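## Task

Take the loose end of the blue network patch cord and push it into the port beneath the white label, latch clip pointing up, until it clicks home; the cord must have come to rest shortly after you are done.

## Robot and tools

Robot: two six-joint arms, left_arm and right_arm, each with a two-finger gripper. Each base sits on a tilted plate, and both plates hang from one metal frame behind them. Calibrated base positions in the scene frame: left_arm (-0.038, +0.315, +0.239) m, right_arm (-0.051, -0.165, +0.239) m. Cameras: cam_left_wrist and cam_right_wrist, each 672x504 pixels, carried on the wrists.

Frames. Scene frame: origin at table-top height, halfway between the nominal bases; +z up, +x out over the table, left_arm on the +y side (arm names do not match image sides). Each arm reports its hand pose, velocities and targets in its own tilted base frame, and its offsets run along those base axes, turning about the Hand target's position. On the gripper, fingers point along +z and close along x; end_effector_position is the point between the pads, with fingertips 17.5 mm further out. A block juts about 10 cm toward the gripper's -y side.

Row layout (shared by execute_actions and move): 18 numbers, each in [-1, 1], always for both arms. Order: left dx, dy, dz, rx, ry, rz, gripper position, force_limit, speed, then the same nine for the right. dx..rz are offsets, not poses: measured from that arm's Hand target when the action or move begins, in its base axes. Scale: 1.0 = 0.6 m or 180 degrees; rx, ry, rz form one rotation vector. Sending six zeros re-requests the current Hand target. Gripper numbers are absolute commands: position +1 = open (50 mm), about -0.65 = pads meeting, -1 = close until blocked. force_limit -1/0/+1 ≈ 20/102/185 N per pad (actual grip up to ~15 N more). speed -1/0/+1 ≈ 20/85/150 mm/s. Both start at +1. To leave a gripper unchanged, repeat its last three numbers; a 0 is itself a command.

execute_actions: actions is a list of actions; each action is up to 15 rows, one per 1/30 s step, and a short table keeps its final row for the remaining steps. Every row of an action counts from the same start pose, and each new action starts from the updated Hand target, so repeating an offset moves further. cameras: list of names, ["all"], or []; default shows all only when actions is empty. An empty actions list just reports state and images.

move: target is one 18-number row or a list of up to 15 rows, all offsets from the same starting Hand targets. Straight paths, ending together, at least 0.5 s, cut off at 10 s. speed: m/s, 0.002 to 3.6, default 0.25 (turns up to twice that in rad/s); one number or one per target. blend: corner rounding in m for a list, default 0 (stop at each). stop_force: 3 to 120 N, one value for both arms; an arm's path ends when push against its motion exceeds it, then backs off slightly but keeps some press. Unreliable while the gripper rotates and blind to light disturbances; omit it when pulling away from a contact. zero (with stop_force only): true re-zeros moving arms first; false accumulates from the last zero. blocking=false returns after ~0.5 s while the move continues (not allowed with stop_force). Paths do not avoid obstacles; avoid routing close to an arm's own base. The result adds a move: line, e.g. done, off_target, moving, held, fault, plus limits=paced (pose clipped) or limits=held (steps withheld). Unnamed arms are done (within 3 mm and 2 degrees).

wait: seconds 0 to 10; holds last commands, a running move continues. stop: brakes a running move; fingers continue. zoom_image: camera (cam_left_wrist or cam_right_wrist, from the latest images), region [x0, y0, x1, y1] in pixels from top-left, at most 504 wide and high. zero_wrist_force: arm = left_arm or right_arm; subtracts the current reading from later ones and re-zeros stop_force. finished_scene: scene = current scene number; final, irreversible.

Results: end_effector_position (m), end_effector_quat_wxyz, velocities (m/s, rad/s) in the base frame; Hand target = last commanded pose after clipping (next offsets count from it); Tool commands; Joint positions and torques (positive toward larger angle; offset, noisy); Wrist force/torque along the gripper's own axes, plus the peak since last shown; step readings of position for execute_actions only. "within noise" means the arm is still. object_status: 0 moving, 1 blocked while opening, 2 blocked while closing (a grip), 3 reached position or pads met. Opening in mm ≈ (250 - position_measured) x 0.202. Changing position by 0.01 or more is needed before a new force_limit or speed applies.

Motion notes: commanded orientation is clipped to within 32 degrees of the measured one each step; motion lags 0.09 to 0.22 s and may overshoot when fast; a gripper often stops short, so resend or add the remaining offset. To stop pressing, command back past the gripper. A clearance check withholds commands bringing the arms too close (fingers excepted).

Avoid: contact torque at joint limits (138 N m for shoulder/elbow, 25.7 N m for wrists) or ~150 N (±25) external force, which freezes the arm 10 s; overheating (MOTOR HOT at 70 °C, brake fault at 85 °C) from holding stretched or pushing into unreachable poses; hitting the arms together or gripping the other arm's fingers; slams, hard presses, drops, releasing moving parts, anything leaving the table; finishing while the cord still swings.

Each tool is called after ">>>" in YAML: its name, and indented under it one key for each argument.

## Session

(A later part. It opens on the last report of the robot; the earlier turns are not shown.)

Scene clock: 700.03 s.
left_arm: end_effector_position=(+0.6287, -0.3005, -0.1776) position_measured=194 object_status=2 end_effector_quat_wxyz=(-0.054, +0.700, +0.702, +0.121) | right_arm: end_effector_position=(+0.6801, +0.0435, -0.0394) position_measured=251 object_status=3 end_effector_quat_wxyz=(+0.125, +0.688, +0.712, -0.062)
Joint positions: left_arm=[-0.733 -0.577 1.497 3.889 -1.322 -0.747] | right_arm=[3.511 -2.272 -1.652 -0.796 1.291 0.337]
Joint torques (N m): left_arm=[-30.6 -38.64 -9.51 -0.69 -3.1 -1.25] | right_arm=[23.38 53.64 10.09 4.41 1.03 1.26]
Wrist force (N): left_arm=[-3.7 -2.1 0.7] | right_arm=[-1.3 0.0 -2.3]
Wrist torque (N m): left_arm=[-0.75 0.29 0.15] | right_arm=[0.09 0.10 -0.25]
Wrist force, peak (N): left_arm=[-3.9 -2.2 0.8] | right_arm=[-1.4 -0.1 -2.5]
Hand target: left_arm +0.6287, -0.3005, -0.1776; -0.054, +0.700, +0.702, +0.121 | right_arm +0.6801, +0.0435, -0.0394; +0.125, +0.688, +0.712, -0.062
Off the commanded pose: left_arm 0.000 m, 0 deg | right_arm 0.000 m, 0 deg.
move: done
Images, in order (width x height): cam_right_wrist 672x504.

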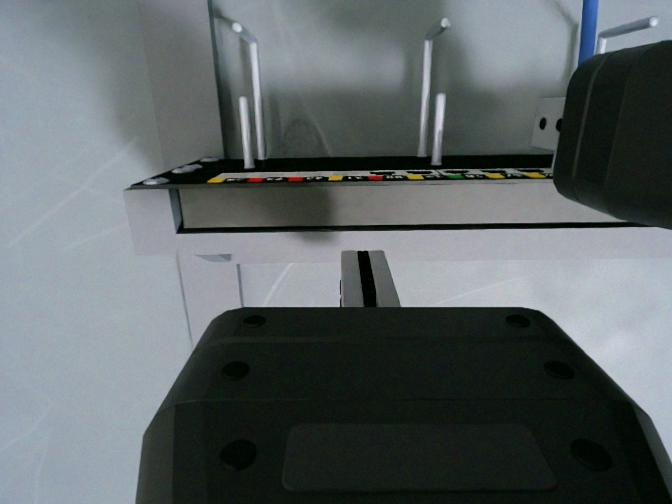

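>>> move:
  target:
    - [0,0,0,0,0,0,-1,-0.3,-0.8,0.0523,-0.0938,0.0307,0,0,0,-1,-0.6,0]
    - [0,0,0,0,0,0,-1,-0.3,-0.8,0.0598,-0.1148,-0.0462,0,0,0,-1,-0.6,0]
  speed: 0.08
  stop_force: 8
  cameras: ["cam_right_wrist"]

Scene clock: 707.43 s.
left_arm: end_effector_position=(+0.6287, -0.3005, -0.1776) position_measured=194 object_status=2 end_effector_quat_wxyz=(-0.054, +0.700, +0.702, +0.121) | right_arm: end_effector_position=(+0.7124, -0.0160, -0.0333) position_measured=251 object_status=3 end_effector_quat_wxyz=(+0.125, +0.688, +0.712, -0.062)
Joint positions: left_arm=[-0.733 -0.577 1.497 3.889 -1.322 -0.747] | right_arm=[3.41 -2.311 -1.565 -0.817 1.292 0.233]
Joint torques (N m): left_arm=[-28.5 -38.41 -10.83 -0.74 -3.02 -1.02] | right_arm=[24.16 56.47 18.47 1.66 -1.12 1.2]
Wrist force (N): left_arm=[-3.8 -2.4 0.5] | right_arm=[-1.3 -0.1 -2.1]
Wrist torque (N m): left_arm=[-0.78 0.30 0.14] | right_arm=[0.07 0.11 -0.25]
Wrist force, peak (N): left_arm=[-4.1 -2.3 1.0] | right_arm=[-2.1 0.5 -3.3]
Hand target: left_arm +0.6287, -0.3005, -0.1776; -0.054, +0.700, +0.702, +0.121 | right_arm +0.7124, -0.0160, -0.0333; +0.125, +0.688, +0.712, -0.062 (not the last commanded pose)
Off the commanded pose: left_arm 0.000 m, 0 deg | right_arm 0.035 m, 0 deg.
move: held (right_arm; a check stopped the path); path passed 1 of 2 targets; limits=held
pose unreachable (right arm): on one or more control steps of this call, first in action 0 (counted from 0), this arm could not follow its commanded pose, so it was not sent that pose on those steps. It may still have moved: this result reports where it is.
cause: moving toward the commanded pose would bring a part of the arm too close to another arm (a part of this arm just beyond joint 3 (elbow) and a part of the left arm just beyond its joint 5 (wrist 2), at the place that arm is still heading or pushing toward).
Images, in order (width x height): cam_right_wrist 672x504.

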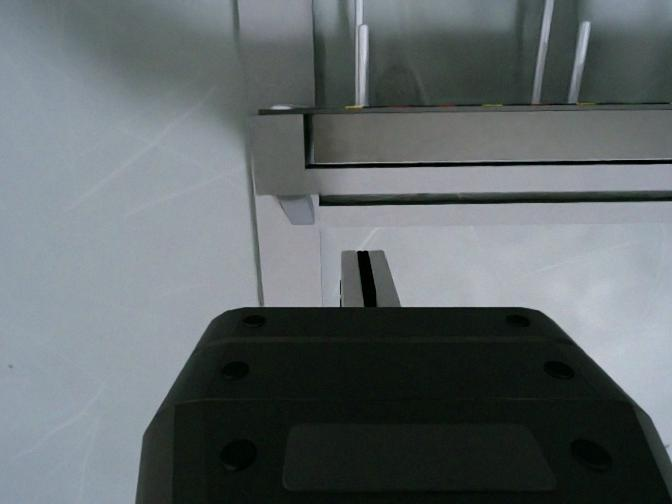

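>>> move:
  target:
    - [0,0,0,0,0,0,-1,-0.3,-0.8,0,0,0,0.1659,0.0083,0.014,-1,-0.6,0]
    - [0,0,0,0,0,0,-1,-0.3,-0.8,0.0075,-0.021,-0.0769,0.1659,0.0083,0.014,-1,-0.6,0]
  speed: 0.08
  cameras: ["cam_right_wrist"]

Scene clock: 716.63 s.
left_arm: end_effector_position=(+0.6287, -0.3005, -0.1776) position_measured=194 object_status=2 end_effector_quat_wxyz=(-0.054, +0.700, +0.702, +0.121) | right_arm: end_effector_position=(+0.7169, -0.0285, -0.0793) position_measured=251 object_status=3 end_effector_quat_wxyz=(-0.065, +0.681, +0.720, +0.117)
Joint positions: left_arm=[-0.733 -0.577 1.497 3.889 -1.322 -0.747] | right_arm=[3.196 -2.422 -1.515 -0.691 1.827 0.009]
Joint torques (N m): left_arm=[-27.9 -38.78 -13.91 -0.83 -3.08 -0.49] | right_arm=[7.57 41.25 23.41 4.3 2.54 -1.79]
Wrist force (N): left_arm=[-3.6 -2.2 0.2] | right_arm=[-0.1 0.3 -3.1]
Wrist torque (N m): left_arm=[-0.76 0.28 0.14] | right_arm=[0.16 -0.11 -0.13]
Wrist force, peak (N): left_arm=[-3.9 -2.6 0.7] | right_arm=[0.0 0.2 -4.0]
Hand target: left_arm +0.6287, -0.3005, -0.1776; -0.054, +0.700, +0.702, +0.121 | right_arm +0.7169, -0.0286, -0.0794; -0.065, +0.681, +0.720, +0.117
Off the commanded pose: left_arm 0.000 m, 0 deg | right_arm 0.000 m, 0 deg.
move: done
Images, in order (width x height): cam_right_wrist 672x504.

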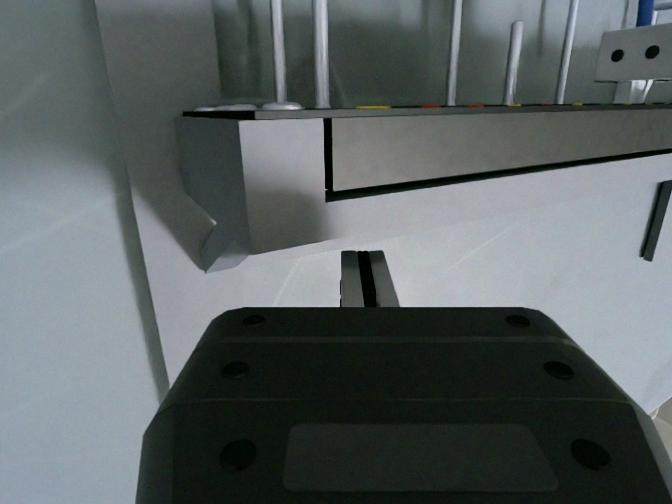

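>>> move:
  target: [0,0,0,0,0,0,-1,-0.3,-0.8,0.0096,-0.0041,-0.0147,0,0,0,-1,-0.6,0]
  speed: 0.04
  stop_force: 8

>>> move:
  target: [0,0,0,0,0,0,-1,-0.3,-0.8,-0.06,-0.003,-0.005,0,0,0,-1,-0.6,0]
  speed: 0.012
  stop_force: 8
  cameras: ["cam_right_wrist","cam_left_wrist"]

Scene clock: 720.53 s.
left_arm: end_effector_position=(+0.6287, -0.3005, -0.1776) position_measured=194 object_status=2 end_effector_quat_wxyz=(-0.054, +0.700, +0.702, +0.121) | right_arm: end_effector_position=(+0.7227, -0.0310, -0.0882) position_measured=251 object_status=3 end_effector_quat_wxyz=(-0.065, +0.681, +0.720, +0.117)
Joint positions: left_arm=[-0.733 -0.577 1.497 3.889 -1.322 -0.747] | right_arm=[3.192 -2.447 -1.493 -0.69 1.827 0.005]
Joint torques (N m): left_arm=[-29.48 -38.28 -14.61 -0.74 -2.75 -0.47] | right_arm=[8.14 42.5 23.95 3.92 2.42 -1.86]
Wrist force (N): left_arm=[-4.0 -2.1 0.6] | right_arm=[-0.4 0.5 -3.1]
Wrist torque (N m): left_arm=[-0.74 0.34 0.14] | right_arm=[0.19 -0.07 -0.13]
Wrist force, peak (N): left_arm=[-4.1 -2.3 0.7] | right_arm=[-0.1 0.2 -3.4]
Hand target: left_arm +0.6287, -0.3005, -0.1776; -0.054, +0.700, +0.702, +0.121 | right_arm +0.7227, -0.0310, -0.0882; -0.065, +0.681, +0.720, +0.117
Off the commanded pose: left_arm 0.000 m, 0 deg | right_arm 0.000 m, 0 deg.
move: done

Scene clock: 723.40 s.
left_arm: end_effector_position=(+0.6287, -0.3005, -0.1776) position_measured=194 object_status=2 end_effector_quat_wxyz=(-0.054, +0.700, +0.702, +0.121) | right_arm: end_effector_position=(+0.7006, -0.0321, -0.0901) position_measured=251 object_status=3 end_effector_quat_wxyz=(-0.065, +0.681, +0.720, +0.117)
Joint positions: left_arm=[-0.733 -0.577 1.497 3.889 -1.322 -0.747] | right_arm=[3.192 -2.415 -1.571 -0.644 1.827 0.005]
Joint torques (N m): left_arm=[-25.04 -39.55 -16.37 -4.61 0.42 -0.2] | right_arm=[14.23 40.66 23.08 3.18 2.32 -0.1]
Wrist force (N): left_arm=[-3.4 -3.5 0.2] | right_arm=[-0.2 0.5 -3.1]
Wrist torque (N m): left_arm=[-0.79 0.31 0.13] | right_arm=[0.20 -0.10 -0.13]
Wrist force, peak (N): left_arm=[-3.1 -6.3 0.2] | right_arm=[-1.0 17.2 0.5]
Hand target: left_arm +0.6287, -0.3005, -0.1776; -0.054, +0.700, +0.702, +0.121 | right_arm +0.7007, -0.0321, -0.0901; -0.065, +0.681, +0.720, +0.117 (not the last commanded pose)
Off the commanded pose: left_arm 0.000 m, 0 deg | right_arm 0.014 m, 0 deg.
move: contact (right_arm)

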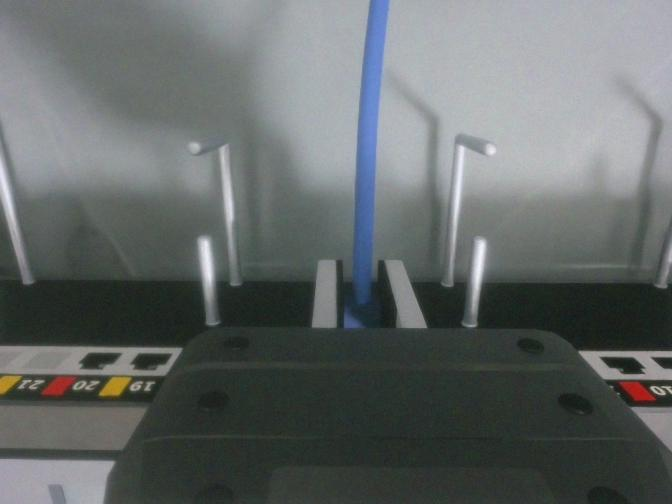

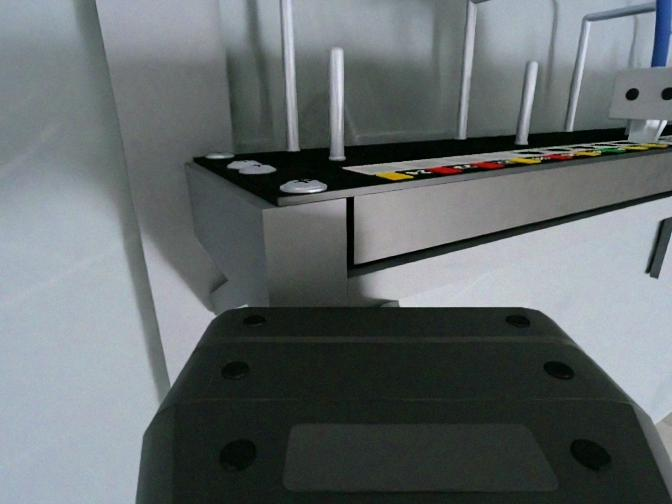

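>>> move:
  target: [0.016,-0.0001,0.0015,0,0,0,-1,-0.3,-0.8,0,0,0,0,0,0,-1,-0.6,0]
  speed: 0.005
  stop_force: 60
  cameras: ["cam_right_wrist","cam_left_wrist"]

>>> zoom_image:
  camera: "cam_left_wrist"
  region: [310, 240, 410, 340]

>>> zoom_image:
  camera: "cam_right_wrist"
  region: [572, 60, 672, 160]

Scene clock: 734.37 s.
left_arm: end_effector_position=(+0.6334, -0.3005, -0.1772) position_measured=194 object_status=2 end_effector_quat_wxyz=(-0.054, +0.700, +0.702, +0.121) | right_arm: end_effector_position=(+0.7007, -0.0321, -0.0901) position_measured=251 object_status=3 end_effector_quat_wxyz=(-0.065, +0.681, +0.720, +0.117)
Joint positions: left_arm=[-0.728 -0.571 1.483 3.897 -1.322 -0.743] | right_arm=[3.192 -2.415 -1.571 -0.644 1.827 0.005]
Joint torques (N m): left_arm=[-14.65 -73.56 -26.58 -15.75 9.89 -1.88] | right_arm=[13.74 40.78 -10.54 -6.53 2.39 -0.07]
Wrist force (N): left_arm=[0.5 -60.0 -4.6] | right_arm=[-7.8 39.8 0.5]
Wrist torque (N m): left_arm=[-1.34 0.29 0.00] | right_arm=[0.85 -0.03 -0.16]
Wrist force, peak (N): left_arm=[2.6 -66.0 -5.7] | right_arm=[-9.2 42.0 1.6]
Hand target: left_arm +0.6334, -0.3005, -0.1772; -0.054, +0.700, +0.702, +0.121 (not the last commanded pose) | right_arm +0.7007, -0.0321, -0.0901; -0.065, +0.681, +0.720, +0.117
Off the commanded pose: left_arm 0.005 m, 0 deg | right_arm 0.000 m, 0 deg.
move: contact (left_arm)

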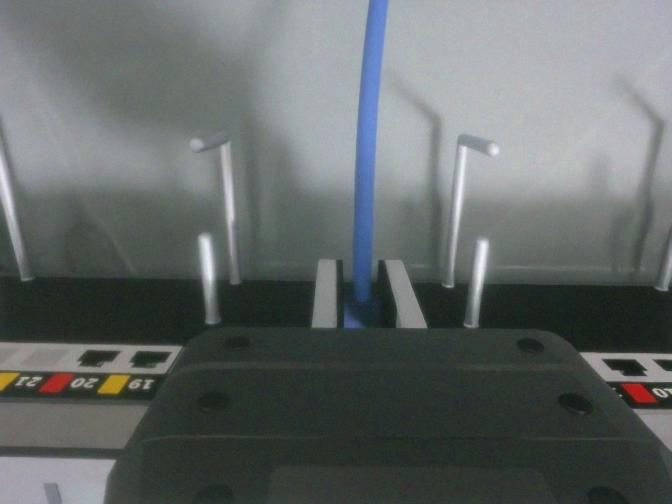

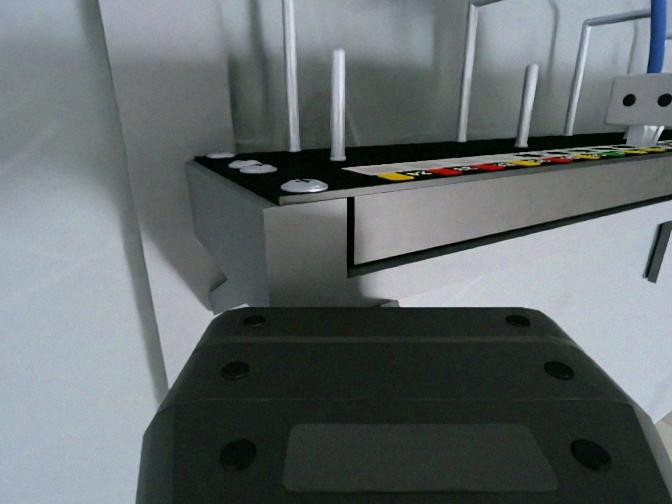

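Scaled by 5.040 from the camera's 672x504 image, which has a finer 960x720 frame.

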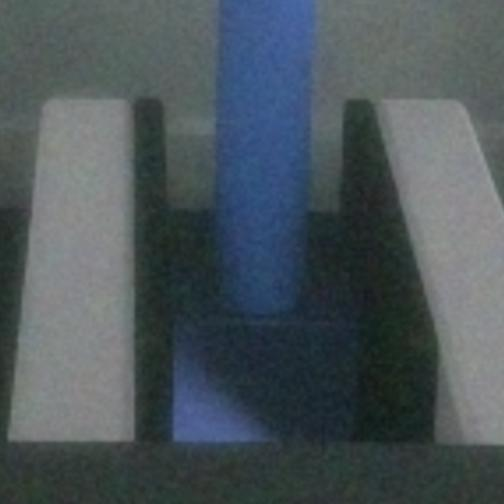

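Scaled by 5.040 from the camera's 672x504 image, which has a finer 960x720 frame.

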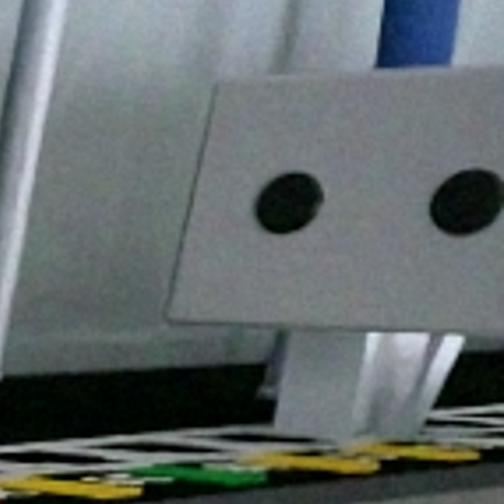

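>>> move:
  target: [0.0005,0,-0.0012,0,0,0,-1,-0.3,-0.8,0,0,0,0,0,0,-1,-0.6,0]
  speed: 0.01

>>> move:
  target: [0.0,0,0.0024,0,0,0,-1,-0.3,-0.8,0,0,0,0,0,0,-1,-0.6,0]
  speed: 0.01

>>> move:
  target: [0.0,0,-0.0012,0.0166,0,0.0016,-1,-0.3,-0.8,0,0,0,0,0,0,-1,-0.6,0]
  speed: 0.02

>>> move:
  target: [0.0,0,0,-0.0332,0,-0.0032,-1,-0.3,-0.8,0,0,0,0,0,0,-1,-0.6,0]
  speed: 0.02
  cameras: ["cam_right_wrist","cam_left_wrist"]

>>> zoom_image:
  camera: "cam_left_wrist"
  region: [310, 240, 410, 340]

Scene clock: 743.30 s.
left_arm: end_effector_position=(+0.6336, -0.3005, -0.1779) position_measured=194 object_status=2 end_effector_quat_wxyz=(-0.054, +0.700, +0.702, +0.121) | right_arm: end_effector_position=(+0.7007, -0.0321, -0.0901) position_measured=251 object_status=3 end_effector_quat_wxyz=(-0.065, +0.681, +0.720, +0.117)
Joint positions: left_arm=[-0.728 -0.57 1.482 3.897 -1.322 -0.742] | right_arm=[3.192 -2.415 -1.571 -0.644 1.827 0.005]
Joint torques (N m): left_arm=[6.96 -40.13 -51.3 -15.77 7.56 2.73] | right_arm=[14.08 42.22 -9.48 -6.64 2.26 -0.01]
Wrist force (N): left_arm=[12.4 -72.5 -26.6] | right_arm=[-9.7 45.0 4.2]
Wrist torque (N m): left_arm=[-1.36 0.28 -0.13] | right_arm=[0.86 -0.01 -0.18]
Wrist force, peak (N): left_arm=[12.4 -72.5 -26.6] | right_arm=[-9.7 45.0 4.2]
Hand target: left_arm +0.6337, -0.3005, -0.1779; -0.054, +0.700, +0.702, +0.121 | right_arm +0.7007, -0.0321, -0.0901; -0.065, +0.681, +0.720, +0.117
Off the commanded pose: left_arm 0.000 m, 0 deg | right_arm 0.000 m, 0 deg.
move: done

Scene clock: 744.00 s.
left_arm: end_effector_position=(+0.6337, -0.3005, -0.1766) position_measured=194 object_status=2 end_effector_quat_wxyz=(-0.054, +0.700, +0.702, +0.121) | right_arm: end_effector_position=(+0.7007, -0.0321, -0.0901) position_measured=251 object_status=3 end_effector_quat_wxyz=(-0.065, +0.681, +0.720, +0.117)
Joint positions: left_arm=[-0.728 -0.572 1.482 3.899 -1.322 -0.742] | right_arm=[3.192 -2.415 -1.571 -0.644 1.827 0.005]
Joint torques (N m): left_arm=[8.65 -78.36 -30.18 -13.78 8.43 2.62] | right_arm=[14.33 42.7 -10.44 -6.61 2.26 0.04]
Wrist force (N): left_arm=[-1.6 -67.6 -0.3] | right_arm=[-4.3 41.1 0.1]
Wrist torque (N m): left_arm=[-1.25 0.27 0.03] | right_arm=[0.87 -0.07 -0.12]
Wrist force, peak (N): left_arm=[12.0 -73.3 -27.0] | right_arm=[-9.5 45.2 4.8]
Hand target: left_arm +0.6337, -0.3005, -0.1765; -0.054, +0.700, +0.702, +0.121 | right_arm +0.7007, -0.0321, -0.0901; -0.065, +0.681, +0.720, +0.117
Off the commanded pose: left_arm 0.000 m, 0 deg | right_arm 0.000 m, 0 deg.
move: done

Scene clock: 745.63 s.
left_arm: end_effector_position=(+0.6336, -0.3006, -0.1772) position_measured=194 object_status=2 end_effector_quat_wxyz=(-0.072, +0.697, +0.700, +0.139) | right_arm: end_effector_position=(+0.7007, -0.0321, -0.0901) position_measured=251 object_status=3 end_effector_quat_wxyz=(-0.065, +0.681, +0.720, +0.117)
Joint positions: left_arm=[-0.741 -0.561 1.454 3.956 -1.286 -0.766] | right_arm=[3.192 -2.415 -1.571 -0.644 1.827 0.005]
Joint torques (N m): left_arm=[-11.11 -49.34 -53.46 -12.95 12.48 -2.05] | right_arm=[13.17 43.3 -9.02 -6.6 2.27 -0.08]
Wrist force (N): left_arm=[-0.5 -68.6 -8.5] | right_arm=[-6.9 42.1 4.0]
Wrist torque (N m): left_arm=[-1.26 -0.03 0.11] | right_arm=[0.84 -0.03 -0.15]
Wrist force, peak (N): left_arm=[-1.2 -69.3 -8.5] | right_arm=[-6.6 42.5 4.3]
Hand target: left_arm +0.6337, -0.3005, -0.1772; -0.072, +0.697, +0.700, +0.140 | right_arm +0.7007, -0.0321, -0.0901; -0.065, +0.681, +0.720, +0.117
Off the commanded pose: left_arm 0.000 m, 0 deg | right_arm 0.000 m, 0 deg.
move: done

Scene clock: 748.53 s.
left_arm: end_effector_position=(+0.6334, -0.3003, -0.1773) position_measured=194 object_status=2 end_effector_quat_wxyz=(-0.036, +0.703, +0.703, +0.103) | right_arm: end_effector_position=(+0.7007, -0.0321, -0.0901) position_measured=251 object_status=3 end_effector_quat_wxyz=(-0.065, +0.681, +0.720, +0.117)
Joint positions: left_arm=[-0.714 -0.58 1.508 3.843 -1.359 -0.72] | right_arm=[3.192 -2.415 -1.571 -0.644 1.827 0.005]
Joint torques (N m): left_arm=[5.36 -71.03 -26.28 -16.23 4.39 2.46] | right_arm=[14.09 44.15 -8.04 -6.47 2.3 0.06]
Wrist force (N): left_arm=[6.0 -62.0 -11.8] | right_arm=[-7.6 39.8 1.8]
Wrist torque (N m): left_arm=[-1.41 0.62 -0.05] | right_arm=[0.87 -0.03 -0.16]
Wrist force, peak (N): left_arm=[3.2 -70.0 -10.3] | right_arm=[-7.1 42.9 3.7]
Hand target: left_arm +0.6337, -0.3005, -0.1772; -0.035, +0.703, +0.703, +0.103 | right_arm +0.7007, -0.0321, -0.0901; -0.065, +0.681, +0.720, +0.117
Off the commanded pose: left_arm 0.000 m, 0 deg | right_arm 0.000 m, 0 deg.
move: done

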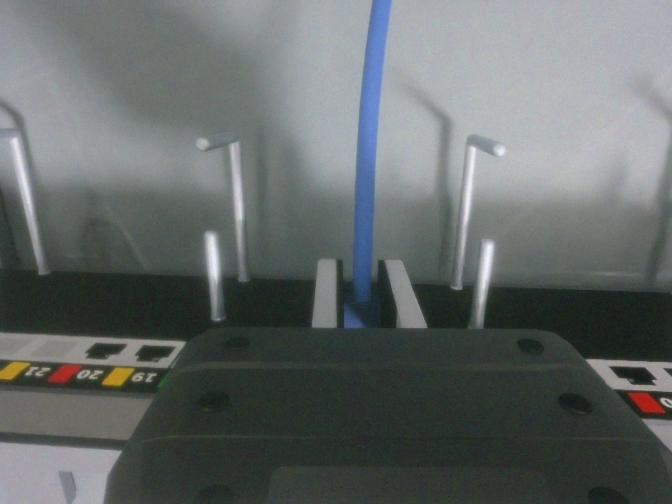

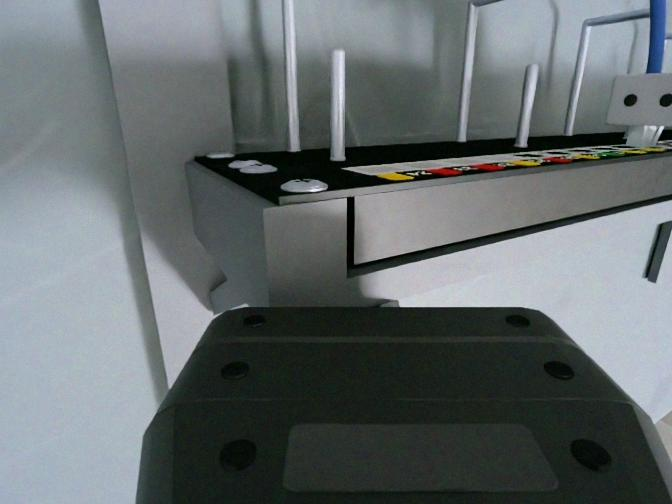

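Scaled by 5.040 from the camera's 672x504 image, which has a finer 960x720 frame.

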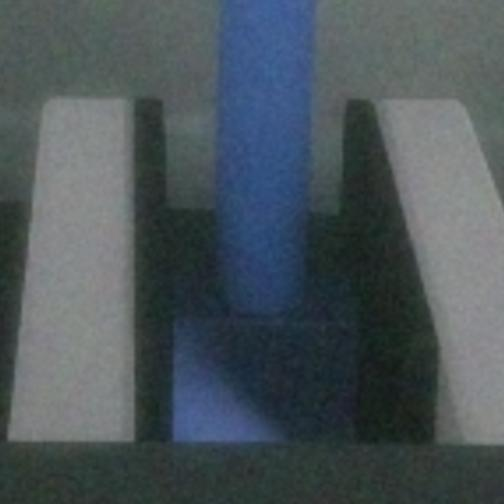

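>>> move:
  target: [-0.002,0,-0.0002,0.0166,0,0.0016,-1,-0.3,-0.8,0,0,0,0,0,0,-1,-0.6,0]
  speed: 0.01

>>> move:
  target: [-0.01,0,-0.001,0,0,0,-1,-0.3,-0.8,0,0,0,0,0,0,-1,-0.6,0]
  speed: 0.005
  stop_force: 12
  cameras: ["cam_right_wrist","cam_left_wrist"]

>>> zoom_image:
  camera: "cam_right_wrist"
  region: [572, 60, 672, 160]

Scene clock: 757.17 s.
left_arm: end_effector_position=(+0.6325, -0.3005, -0.1773) position_measured=194 object_status=2 end_effector_quat_wxyz=(-0.054, +0.700, +0.702, +0.121) end_effector_velocity=(+0.000, +0.000, +0.000) end_effector_angular_velocity=(+0.003, +0.002, +0.001) | right_arm: end_effector_position=(+0.7006, -0.0321, -0.0901) position_measured=251 object_status=3 end_effector_quat_wxyz=(-0.065, +0.681, +0.720, +0.117)
Joint positions: left_arm=[-0.729 -0.572 1.486 3.895 -1.322 -0.744] | right_arm=[3.192 -2.415 -1.571 -0.644 1.827 0.005]
Joint velocities: left_arm=[0 0 -0.001 0.005 0.001 -0.001] | right_arm=[within noise]
Joint torques (N m): left_arm=[-21.69 -45.05 -41 -7.08 6.67 -1.92] | right_arm=[14.08 46.04 -5.98 -5.65 2.13 0.12]
Wrist force (N): left_arm=[-0.9 -37.1 -1.1] | right_arm=[-3.8 34.0 -4.9]
Wrist torque (N m): left_arm=[-1.43 0.24 0.13] | right_arm=[0.89 -0.08 -0.10]
Wrist force, peak (N): left_arm=[5.1 -65.8 -9.4] | right_arm=[-6.9 41.6 0.8]
Hand target: left_arm +0.6325, -0.3005, -0.1773; -0.054, +0.700, +0.702, +0.121 | right_arm +0.7007, -0.0321, -0.0901; -0.065, +0.681, +0.720, +0.117
Off the commanded pose: left_arm 0.000 m, 0 deg | right_arm 0.000 m, 0 deg.
move: done

Scene clock: 758.53 s.
left_arm: end_effector_position=(+0.6321, -0.3006, -0.1775) position_measured=194 object_status=2 end_effector_quat_wxyz=(-0.054, +0.700, +0.702, +0.122) | right_arm: end_effector_position=(+0.7007, -0.0321, -0.0901) position_measured=251 object_status=3 end_effector_quat_wxyz=(-0.065, +0.681, +0.720, +0.117)
Joint positions: left_arm=[-0.729 -0.573 1.487 3.895 -1.322 -0.744] | right_arm=[3.192 -2.415 -1.571 -0.644 1.827 0.005]
Joint torques (N m): left_arm=[-4.05 -42.13 -36.33 -6.23 2.3 2.52] | right_arm=[14.11 46.91 -4.32 -3.51 2.19 0.09]
Wrist force (N): left_arm=[-0.3 -25.9 -0.9] | right_arm=[-4.8 32.5 -6.2]
Wrist torque (N m): left_arm=[-1.41 0.31 0.09] | right_arm=[0.92 0.00 -0.10]
Wrist force, peak (N): left_arm=[-0.7 -36.9 -1.1] | right_arm=[-4.0 34.1 -4.7]
Hand target: left_arm +0.6321, -0.3006, -0.1775; -0.054, +0.700, +0.702, +0.122 (not the last commanded pose) | right_arm +0.7007, -0.0321, -0.0901; -0.065, +0.681, +0.720, +0.117
Off the commanded pose: left_arm 0.006 m, 0 deg | right_arm 0.000 m, 0 deg.
move: contact (left_arm)

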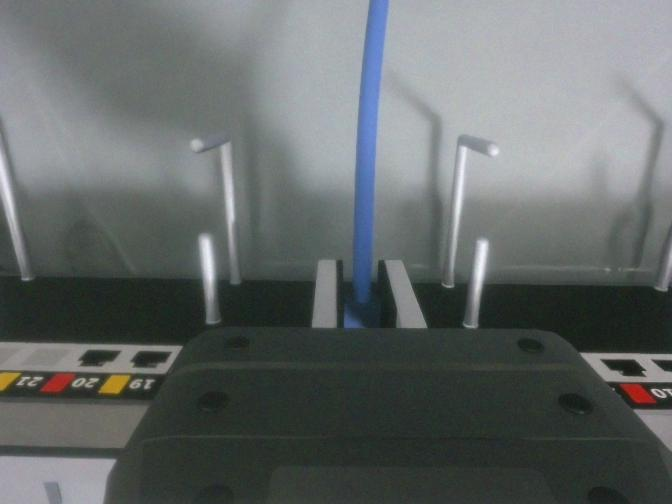

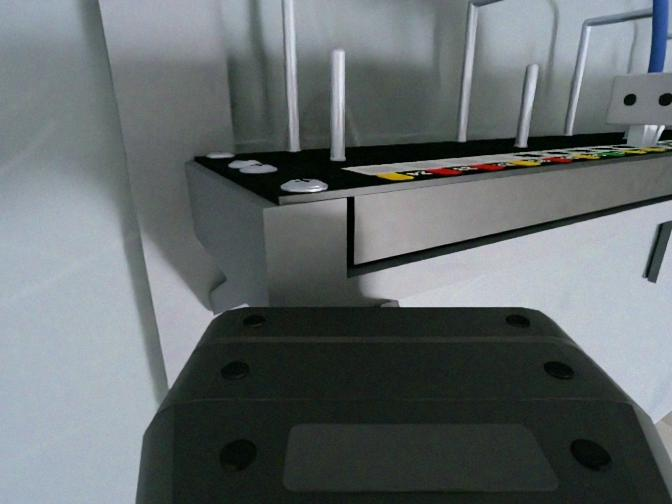

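Scaled by 5.040 from the camera's 672x504 image, which has a finer 960x720 frame.

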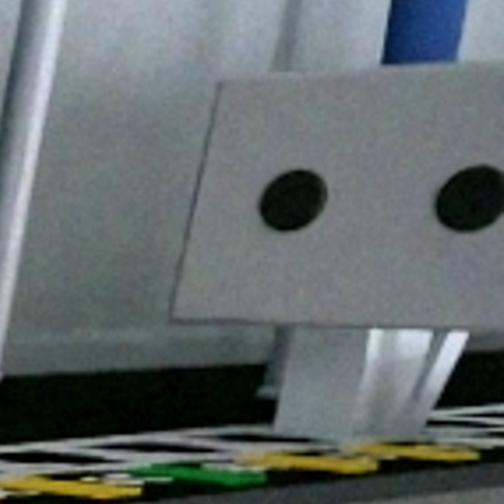

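>>> move:
  target: [0,0,0,0,0,0,-1,-0.3,-0.8,0.025,0.0012,0.0021,0,0,0,-1,-0.6,0]
  speed: 0.02

>>> move:
  target: [-0.0033,0,-0.0003,0,0,0,-1,-0.3,-0.8,0,0,0,0,0,0,-1,-0.6,0]
  speed: 0.005
  cameras: ["cam_right_wrist","cam_left_wrist"]

>>> move:
  target: [-0.01,0,-0.001,0,0,0,-1,-0.3,-0.8,0,0,0,0,0,0,-1,-0.6,0]
  speed: 0.005
  stop_force: 15
  cameras: ["cam_right_wrist","cam_left_wrist"]

>>> zoom_image:
  camera: "cam_right_wrist"
  region: [572, 60, 672, 160]

Scene clock: 763.47 s.
left_arm: end_effector_position=(+0.6321, -0.3006, -0.1775) position_measured=194 object_status=2 end_effector_quat_wxyz=(-0.054, +0.700, +0.702, +0.122) | right_arm: end_effector_position=(+0.7156, -0.0314, -0.0888) position_measured=251 object_status=3 end_effector_quat_wxyz=(-0.065, +0.681, +0.720, +0.117)
Joint positions: left_arm=[-0.729 -0.573 1.487 3.895 -1.322 -0.744] | right_arm=[3.192 -2.437 -1.518 -0.675 1.827 0.005]
Joint torques (N m): left_arm=[-7.47 -41.4 -33.46 -4.26 -0.37 2.24] | right_arm=[7.9 41.22 23.54 1.77 1.61 -1.48]
Wrist force (N): left_arm=[-0.7 -22.3 -0.7] | right_arm=[0.3 1.6 -3.1]
Wrist torque (N m): left_arm=[-1.29 0.29 0.09] | right_arm=[0.37 -0.18 -0.13]
Wrist force, peak (N): left_arm=[-0.6 -26.1 -1.4] | right_arm=[-4.3 32.7 -6.3]
Hand target: left_arm +0.6321, -0.3006, -0.1775; -0.054, +0.700, +0.702, +0.122 | right_arm +0.7157, -0.0314, -0.0888; -0.065, +0.681, +0.720, +0.117
Off the commanded pose: left_arm 0.000 m, 0 deg | right_arm 0.000 m, 0 deg.
move: done

Scene clock: 764.17 s.
left_arm: end_effector_position=(+0.6302, -0.3006, -0.1776) position_measured=194 object_status=2 end_effector_quat_wxyz=(-0.054, +0.700, +0.702, +0.122) | right_arm: end_effector_position=(+0.7157, -0.0314, -0.0888) position_measured=251 object_status=3 end_effector_quat_wxyz=(-0.065, +0.681, +0.720, +0.117)
Joint positions: left_arm=[-0.731 -0.575 1.493 3.891 -1.322 -0.746] | right_arm=[3.192 -2.437 -1.518 -0.675 1.827 0.005]
Joint torques (N m): left_arm=[-32.17 -57.28 0.87 -2.39 -4.65 -2.01] | right_arm=[7.5 41.4 23.49 1.62 1.88 -1.68]
Wrist force (N): left_arm=[-2.0 12.8 -0.6] | right_arm=[0.6 1.7 -3.1]
Wrist torque (N m): left_arm=[0.12 0.05 0.14] | right_arm=[0.38 -0.22 -0.13]
Wrist force, peak (N): left_arm=[-0.5 -22.5 -0.9] | right_arm=[0.5 2.0 -3.2]
Hand target: left_arm +0.6301, -0.3006, -0.1776; -0.054, +0.700, +0.702, +0.122 | right_arm +0.7157, -0.0314, -0.0888; -0.065, +0.681, +0.720, +0.117
Off the commanded pose: left_arm 0.000 m, 0 deg | right_arm 0.000 m, 0 deg.
move: done

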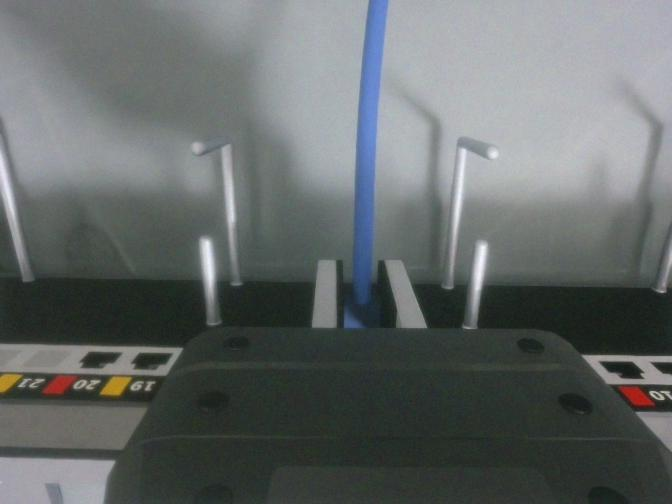

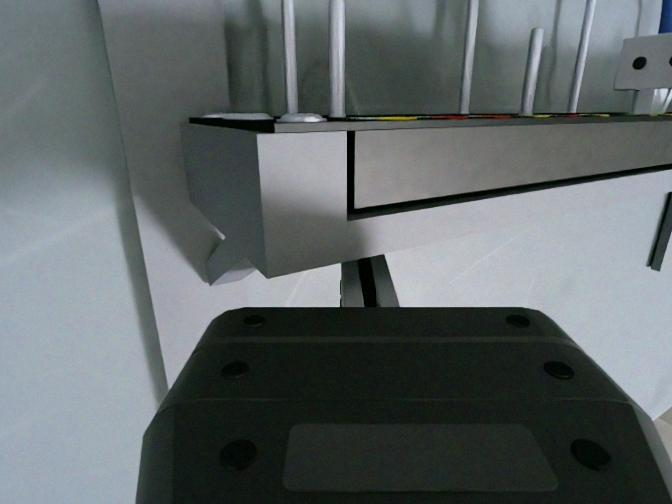

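Scene clock: 765.57 s.
left_arm: end_effector_position=(+0.6297, -0.3006, -0.1776) position_measured=194 object_status=2 end_effector_quat_wxyz=(-0.054, +0.700, +0.702, +0.122) | right_arm: end_effector_position=(+0.7157, -0.0314, -0.0888) position_measured=251 object_status=3 end_effector_quat_wxyz=(-0.065, +0.681, +0.720, +0.117)
Joint positions: left_arm=[-0.732 -0.575 1.495 3.89 -1.322 -0.747] | right_arm=[3.192 -2.437 -1.518 -0.675 1.827 0.005]
Joint torques (N m): left_arm=[-14.16 -29.56 -18.22 1.7 -7.06 2.51] | right_arm=[7.51 41.34 23.49 1.59 2.33 -1.58]
Wrist force (N): left_arm=[-1.3 24.5 -1.7] | right_arm=[0.3 2.0 -3.2]
Wrist torque (N m): left_arm=[0.29 0.06 0.11] | right_arm=[0.43 -0.17 -0.13]
Wrist force, peak (N): left_arm=[-2.1 27.7 -1.1] | right_arm=[0.3 1.8 -3.3]
Hand target: left_arm +0.6297, -0.3006, -0.1776; -0.054, +0.700, +0.702, +0.122 (not the last commanded pose) | right_arm +0.7157, -0.0314, -0.0888; -0.065, +0.681, +0.720, +0.117
Off the commanded pose: left_arm 0.006 m, 0 deg | right_arm 0.000 m, 0 deg.
move: contact (left_arm)

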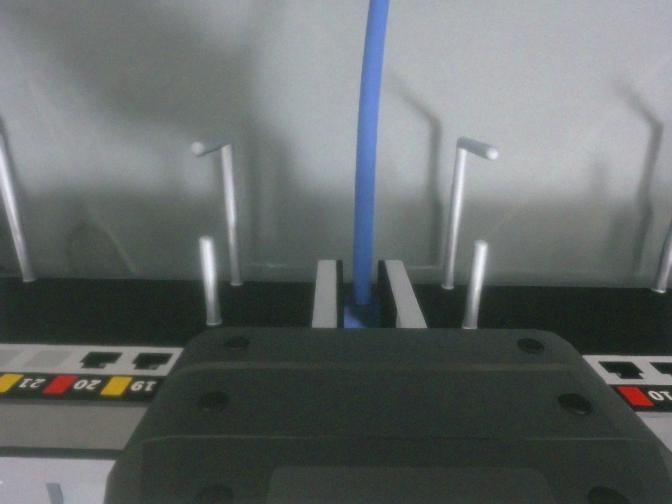

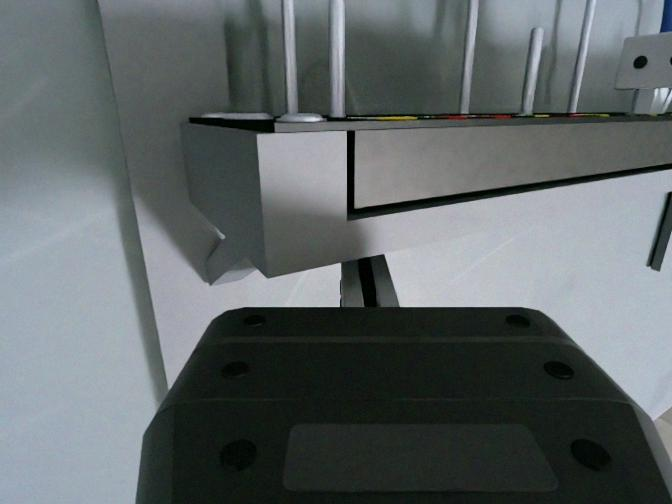

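Scaled by 5.040 from the camera's 672x504 image, which has a finer 960x720 frame.

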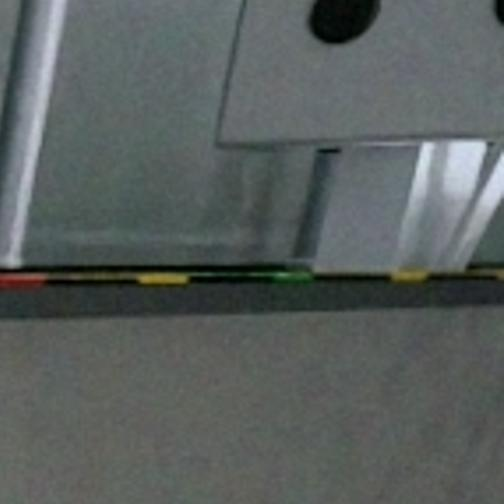

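>>> move:
  target:
    - [0.0013,0,0.0001,0,0,0,-1,-0.3,-0.8,0,0,0,0,0,0,-1,-0.6,0]
    - [0.0013,0,0.0001,0,0,0,0,-0.3,-0.8,0,0,0,0,0,0,-1,-0.6,0]
    - [-0.05,0,-0.005,0,0,0,0,-0.3,-0.8,0,0,0,0,0,0,-1,-0.6,0]
    - [-0.055,-0.035,0.125,0,0,0,0,-0.3,-0.8,0,0,0,0,0,0,-1,-0.6,0]
  speed: 0.06
  cameras: ["cam_right_wrist","cam_left_wrist"]

>>> zoom_image:
  camera: "cam_left_wrist"
  region: [230, 200, 480, 340]

>>> zoom_image:
  camera: "cam_right_wrist"
  region: [572, 60, 672, 160]

Scene clock: 775.00 s.
left_arm: end_effector_position=(+0.5967, -0.3216, -0.1027) position_measured=152 object_status=3 end_effector_quat_wxyz=(-0.054, +0.700, +0.702, +0.122) | right_arm: end_effector_position=(+0.7157, -0.0314, -0.0888) position_measured=251 object_status=3 end_effector_quat_wxyz=(-0.065, +0.681, +0.720, +0.117)
Joint positions: left_arm=[-0.787 -0.739 1.573 3.989 -1.328 -0.803] | right_arm=[3.192 -2.437 -1.518 -0.675 1.827 0.005]
Joint torques (N m): left_arm=[-27.29 -57.08 -28.86 -0.83 -2.56 -1.99] | right_arm=[7.41 41.81 23.1 1.72 2.33 -1.56]
Wrist force (N): left_arm=[-2.1 -4.1 -1.9] | right_arm=[0.5 1.8 -3.2]
Wrist torque (N m): left_arm=[-0.52 0.05 0.15] | right_arm=[0.41 -0.21 -0.13]
Wrist force, peak (N): left_arm=[-1.5 24.6 -1.7] | right_arm=[0.5 1.8 -3.3]
Hand target: left_arm +0.5967, -0.3216, -0.1026; -0.054, +0.700, +0.702, +0.122 | right_arm +0.7157, -0.0314, -0.0888; -0.065, +0.681, +0.720, +0.117
Off the commanded pose: left_arm 0.000 m, 0 deg | right_arm 0.000 m, 0 deg.
move: done

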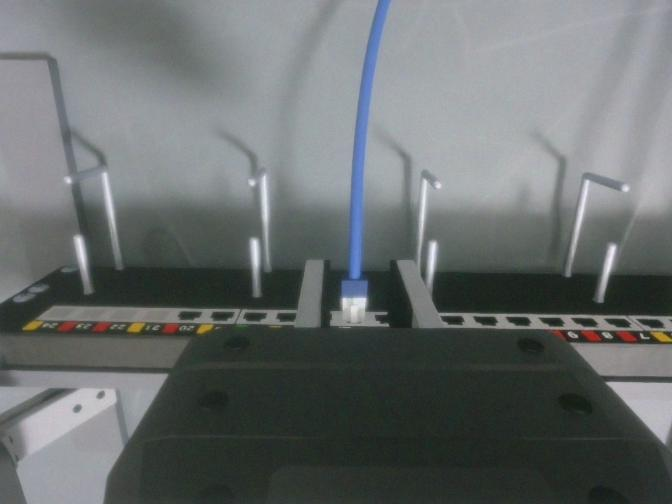

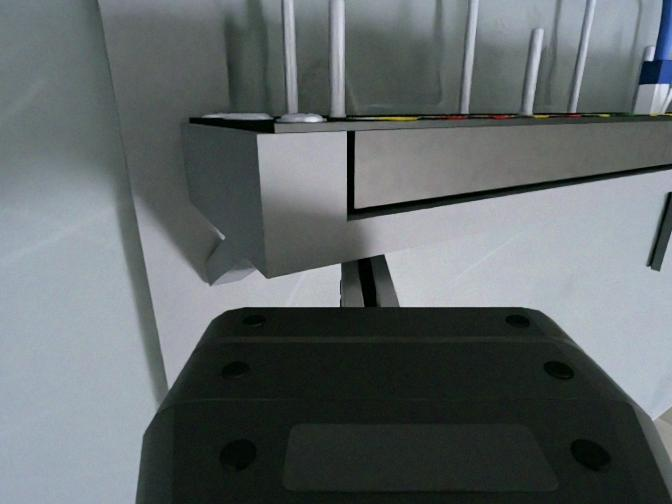

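Scaled by 2.016 from the camera's 672x504 image, which has a finer 960x720 frame.

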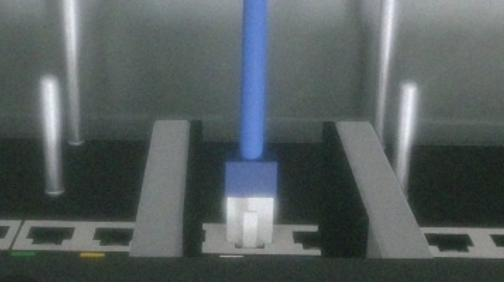

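Scaled by 5.040 from the camera's 672x504 image, which has a finer 960x720 frame.

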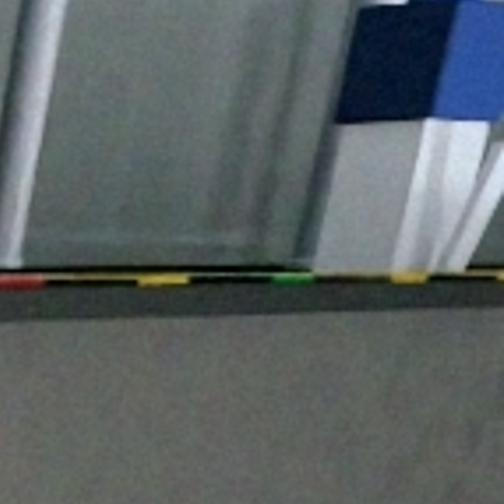

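>>> move:
  target:
    - [-0.0,-0.0436,0.16,0,0,0,0,-0.3,-0.8,0.03,0,0,0,0,0,-1,-0.6,0]
    - [-0.005,0.27,0.23,0,0,0,0,-0.3,-0.8,0.03,0,0,0,0,0,-1,-0.6,0]
  cameras: ["cam_left_wrist"]

>>> zoom_image:
  camera: "cam_left_wrist"
  region: [0, 150, 504, 340]

Scene clock: 780.23 s.
left_arm: end_effector_position=(+0.5937, -0.1596, +0.0354) position_measured=152 object_status=3 end_effector_quat_wxyz=(-0.054, +0.700, +0.702, +0.122) | right_arm: end_effector_position=(+0.7337, -0.0314, -0.0888) position_measured=251 object_status=3 end_effector_quat_wxyz=(-0.065, +0.681, +0.720, +0.117)
Joint positions: left_arm=[-0.594 -1.096 1.784 4.085 -1.311 -0.604] | right_arm=[3.191 -2.467 -1.452 -0.711 1.827 0.004]
Joint torques (N m): left_arm=[-1.36 -47.92 -6.44 -4.84 2.07 2.49] | right_arm=[8 42.77 23.54 1.6 2.48 -1.85]
Wrist force (N): left_arm=[-2.0 -4.2 -2.0] | right_arm=[0.6 1.9 -3.0]
Wrist torque (N m): left_arm=[-0.53 0.02 0.03] | right_arm=[0.41 -0.22 -0.13]
Wrist force, peak (N): left_arm=[-4.5 -4.5 -2.5] | right_arm=[0.4 2.1 -3.2]
Hand target: left_arm +0.5937, -0.1596, +0.0354; -0.054, +0.700, +0.702, +0.122 | right_arm +0.7337, -0.0314, -0.0888; -0.065, +0.681, +0.720, +0.117
Off the commanded pose: left_arm 0.000 m, 0 deg | right_arm 0.000 m, 0 deg.
move: done
Images, in order (width x height): cam_left_wrist 672x504.

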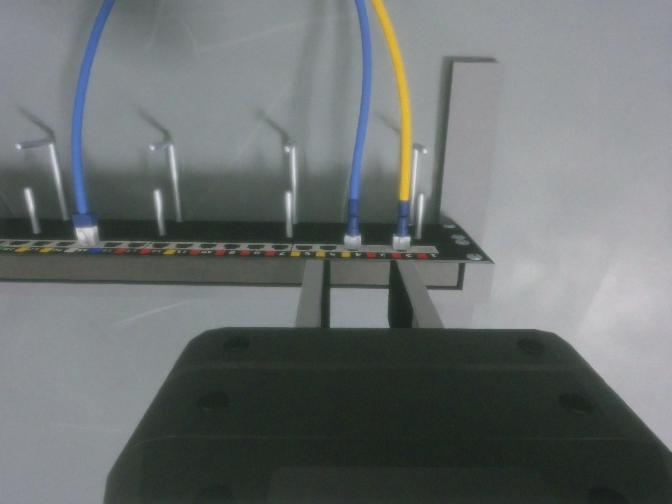

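Scaled by 1.000.

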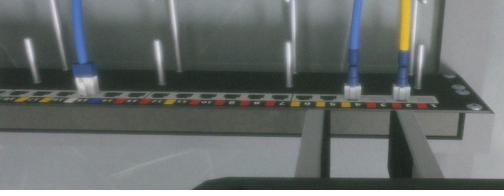

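>>> zoom_image:
  camera: "cam_left_wrist"
  region: [50, 200, 120, 265]

>>> zoom_image:
  camera: "cam_left_wrist"
  region: [330, 200, 440, 265]

Scaled by 7.200 from the camera's 672x504 image, which has a finer 960x720 frame.

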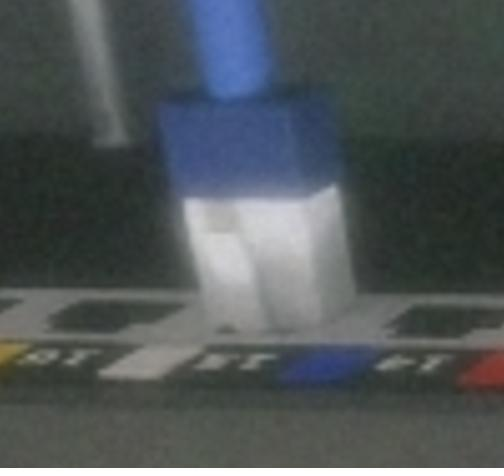

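Scaled by 4.582 from the camera's 672x504 image, which has a finer 960x720 frame.

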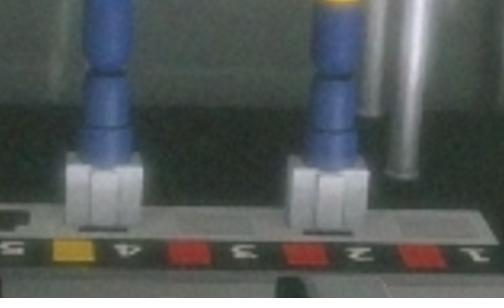

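>>> wait:
  seconds: 2

>>> finished_scene:
  scene: 1

Scene clock: 796.63 s.
left_arm: end_effector_position=(+0.5937, -0.1596, +0.0354) position_measured=152 object_status=3 end_effector_quat_wxyz=(-0.054, +0.700, +0.702, +0.122) | right_arm: end_effector_position=(+0.7337, -0.0314, -0.0888) position_measured=251 object_status=3 end_effector_quat_wxyz=(-0.065, +0.681, +0.720, +0.117)
Joint positions: left_arm=[-0.594 -1.096 1.784 4.085 -1.311 -0.604] | right_arm=[3.191 -2.467 -1.452 -0.711 1.827 0.004]
Joint torques (N m): left_arm=[-1.89 -45.97 -6.66 -4.93 0.73 2.48] | right_arm=[8.04 42.8 24.02 1.65 2.49 -1.87]
Wrist force (N): left_arm=[-2.1 -4.2 -1.5] | right_arm=[0.3 1.8 -3.0]
Wrist torque (N m): left_arm=[-0.53 0.03 0.03] | right_arm=[0.39 -0.19 -0.13]
Wrist force, peak (N): left_arm=[-2.4 -4.4 -1.8] | right_arm=[0.4 1.9 -3.4]
Hand target: left_arm +0.5937, -0.1596, +0.0354; -0.054, +0.700, +0.702, +0.122 | right_arm +0.7337, -0.0314, -0.0888; -0.065, +0.681, +0.720, +0.117
Tool commands: left_gripper/position=+0.0 left_gripper/force_limit=-0.3 left_gripper/speed=-0.8 right_gripper/position=-1.0 right_gripper/force_limit=-0.6 right_gripper/speed=+0.0
Off the commanded pose: left_arm 0.000 m, 0 deg | right_arm 0.000 m, 0 deg.
wait: 2.00 s; at rest from the start

The scene is finished: the task was done.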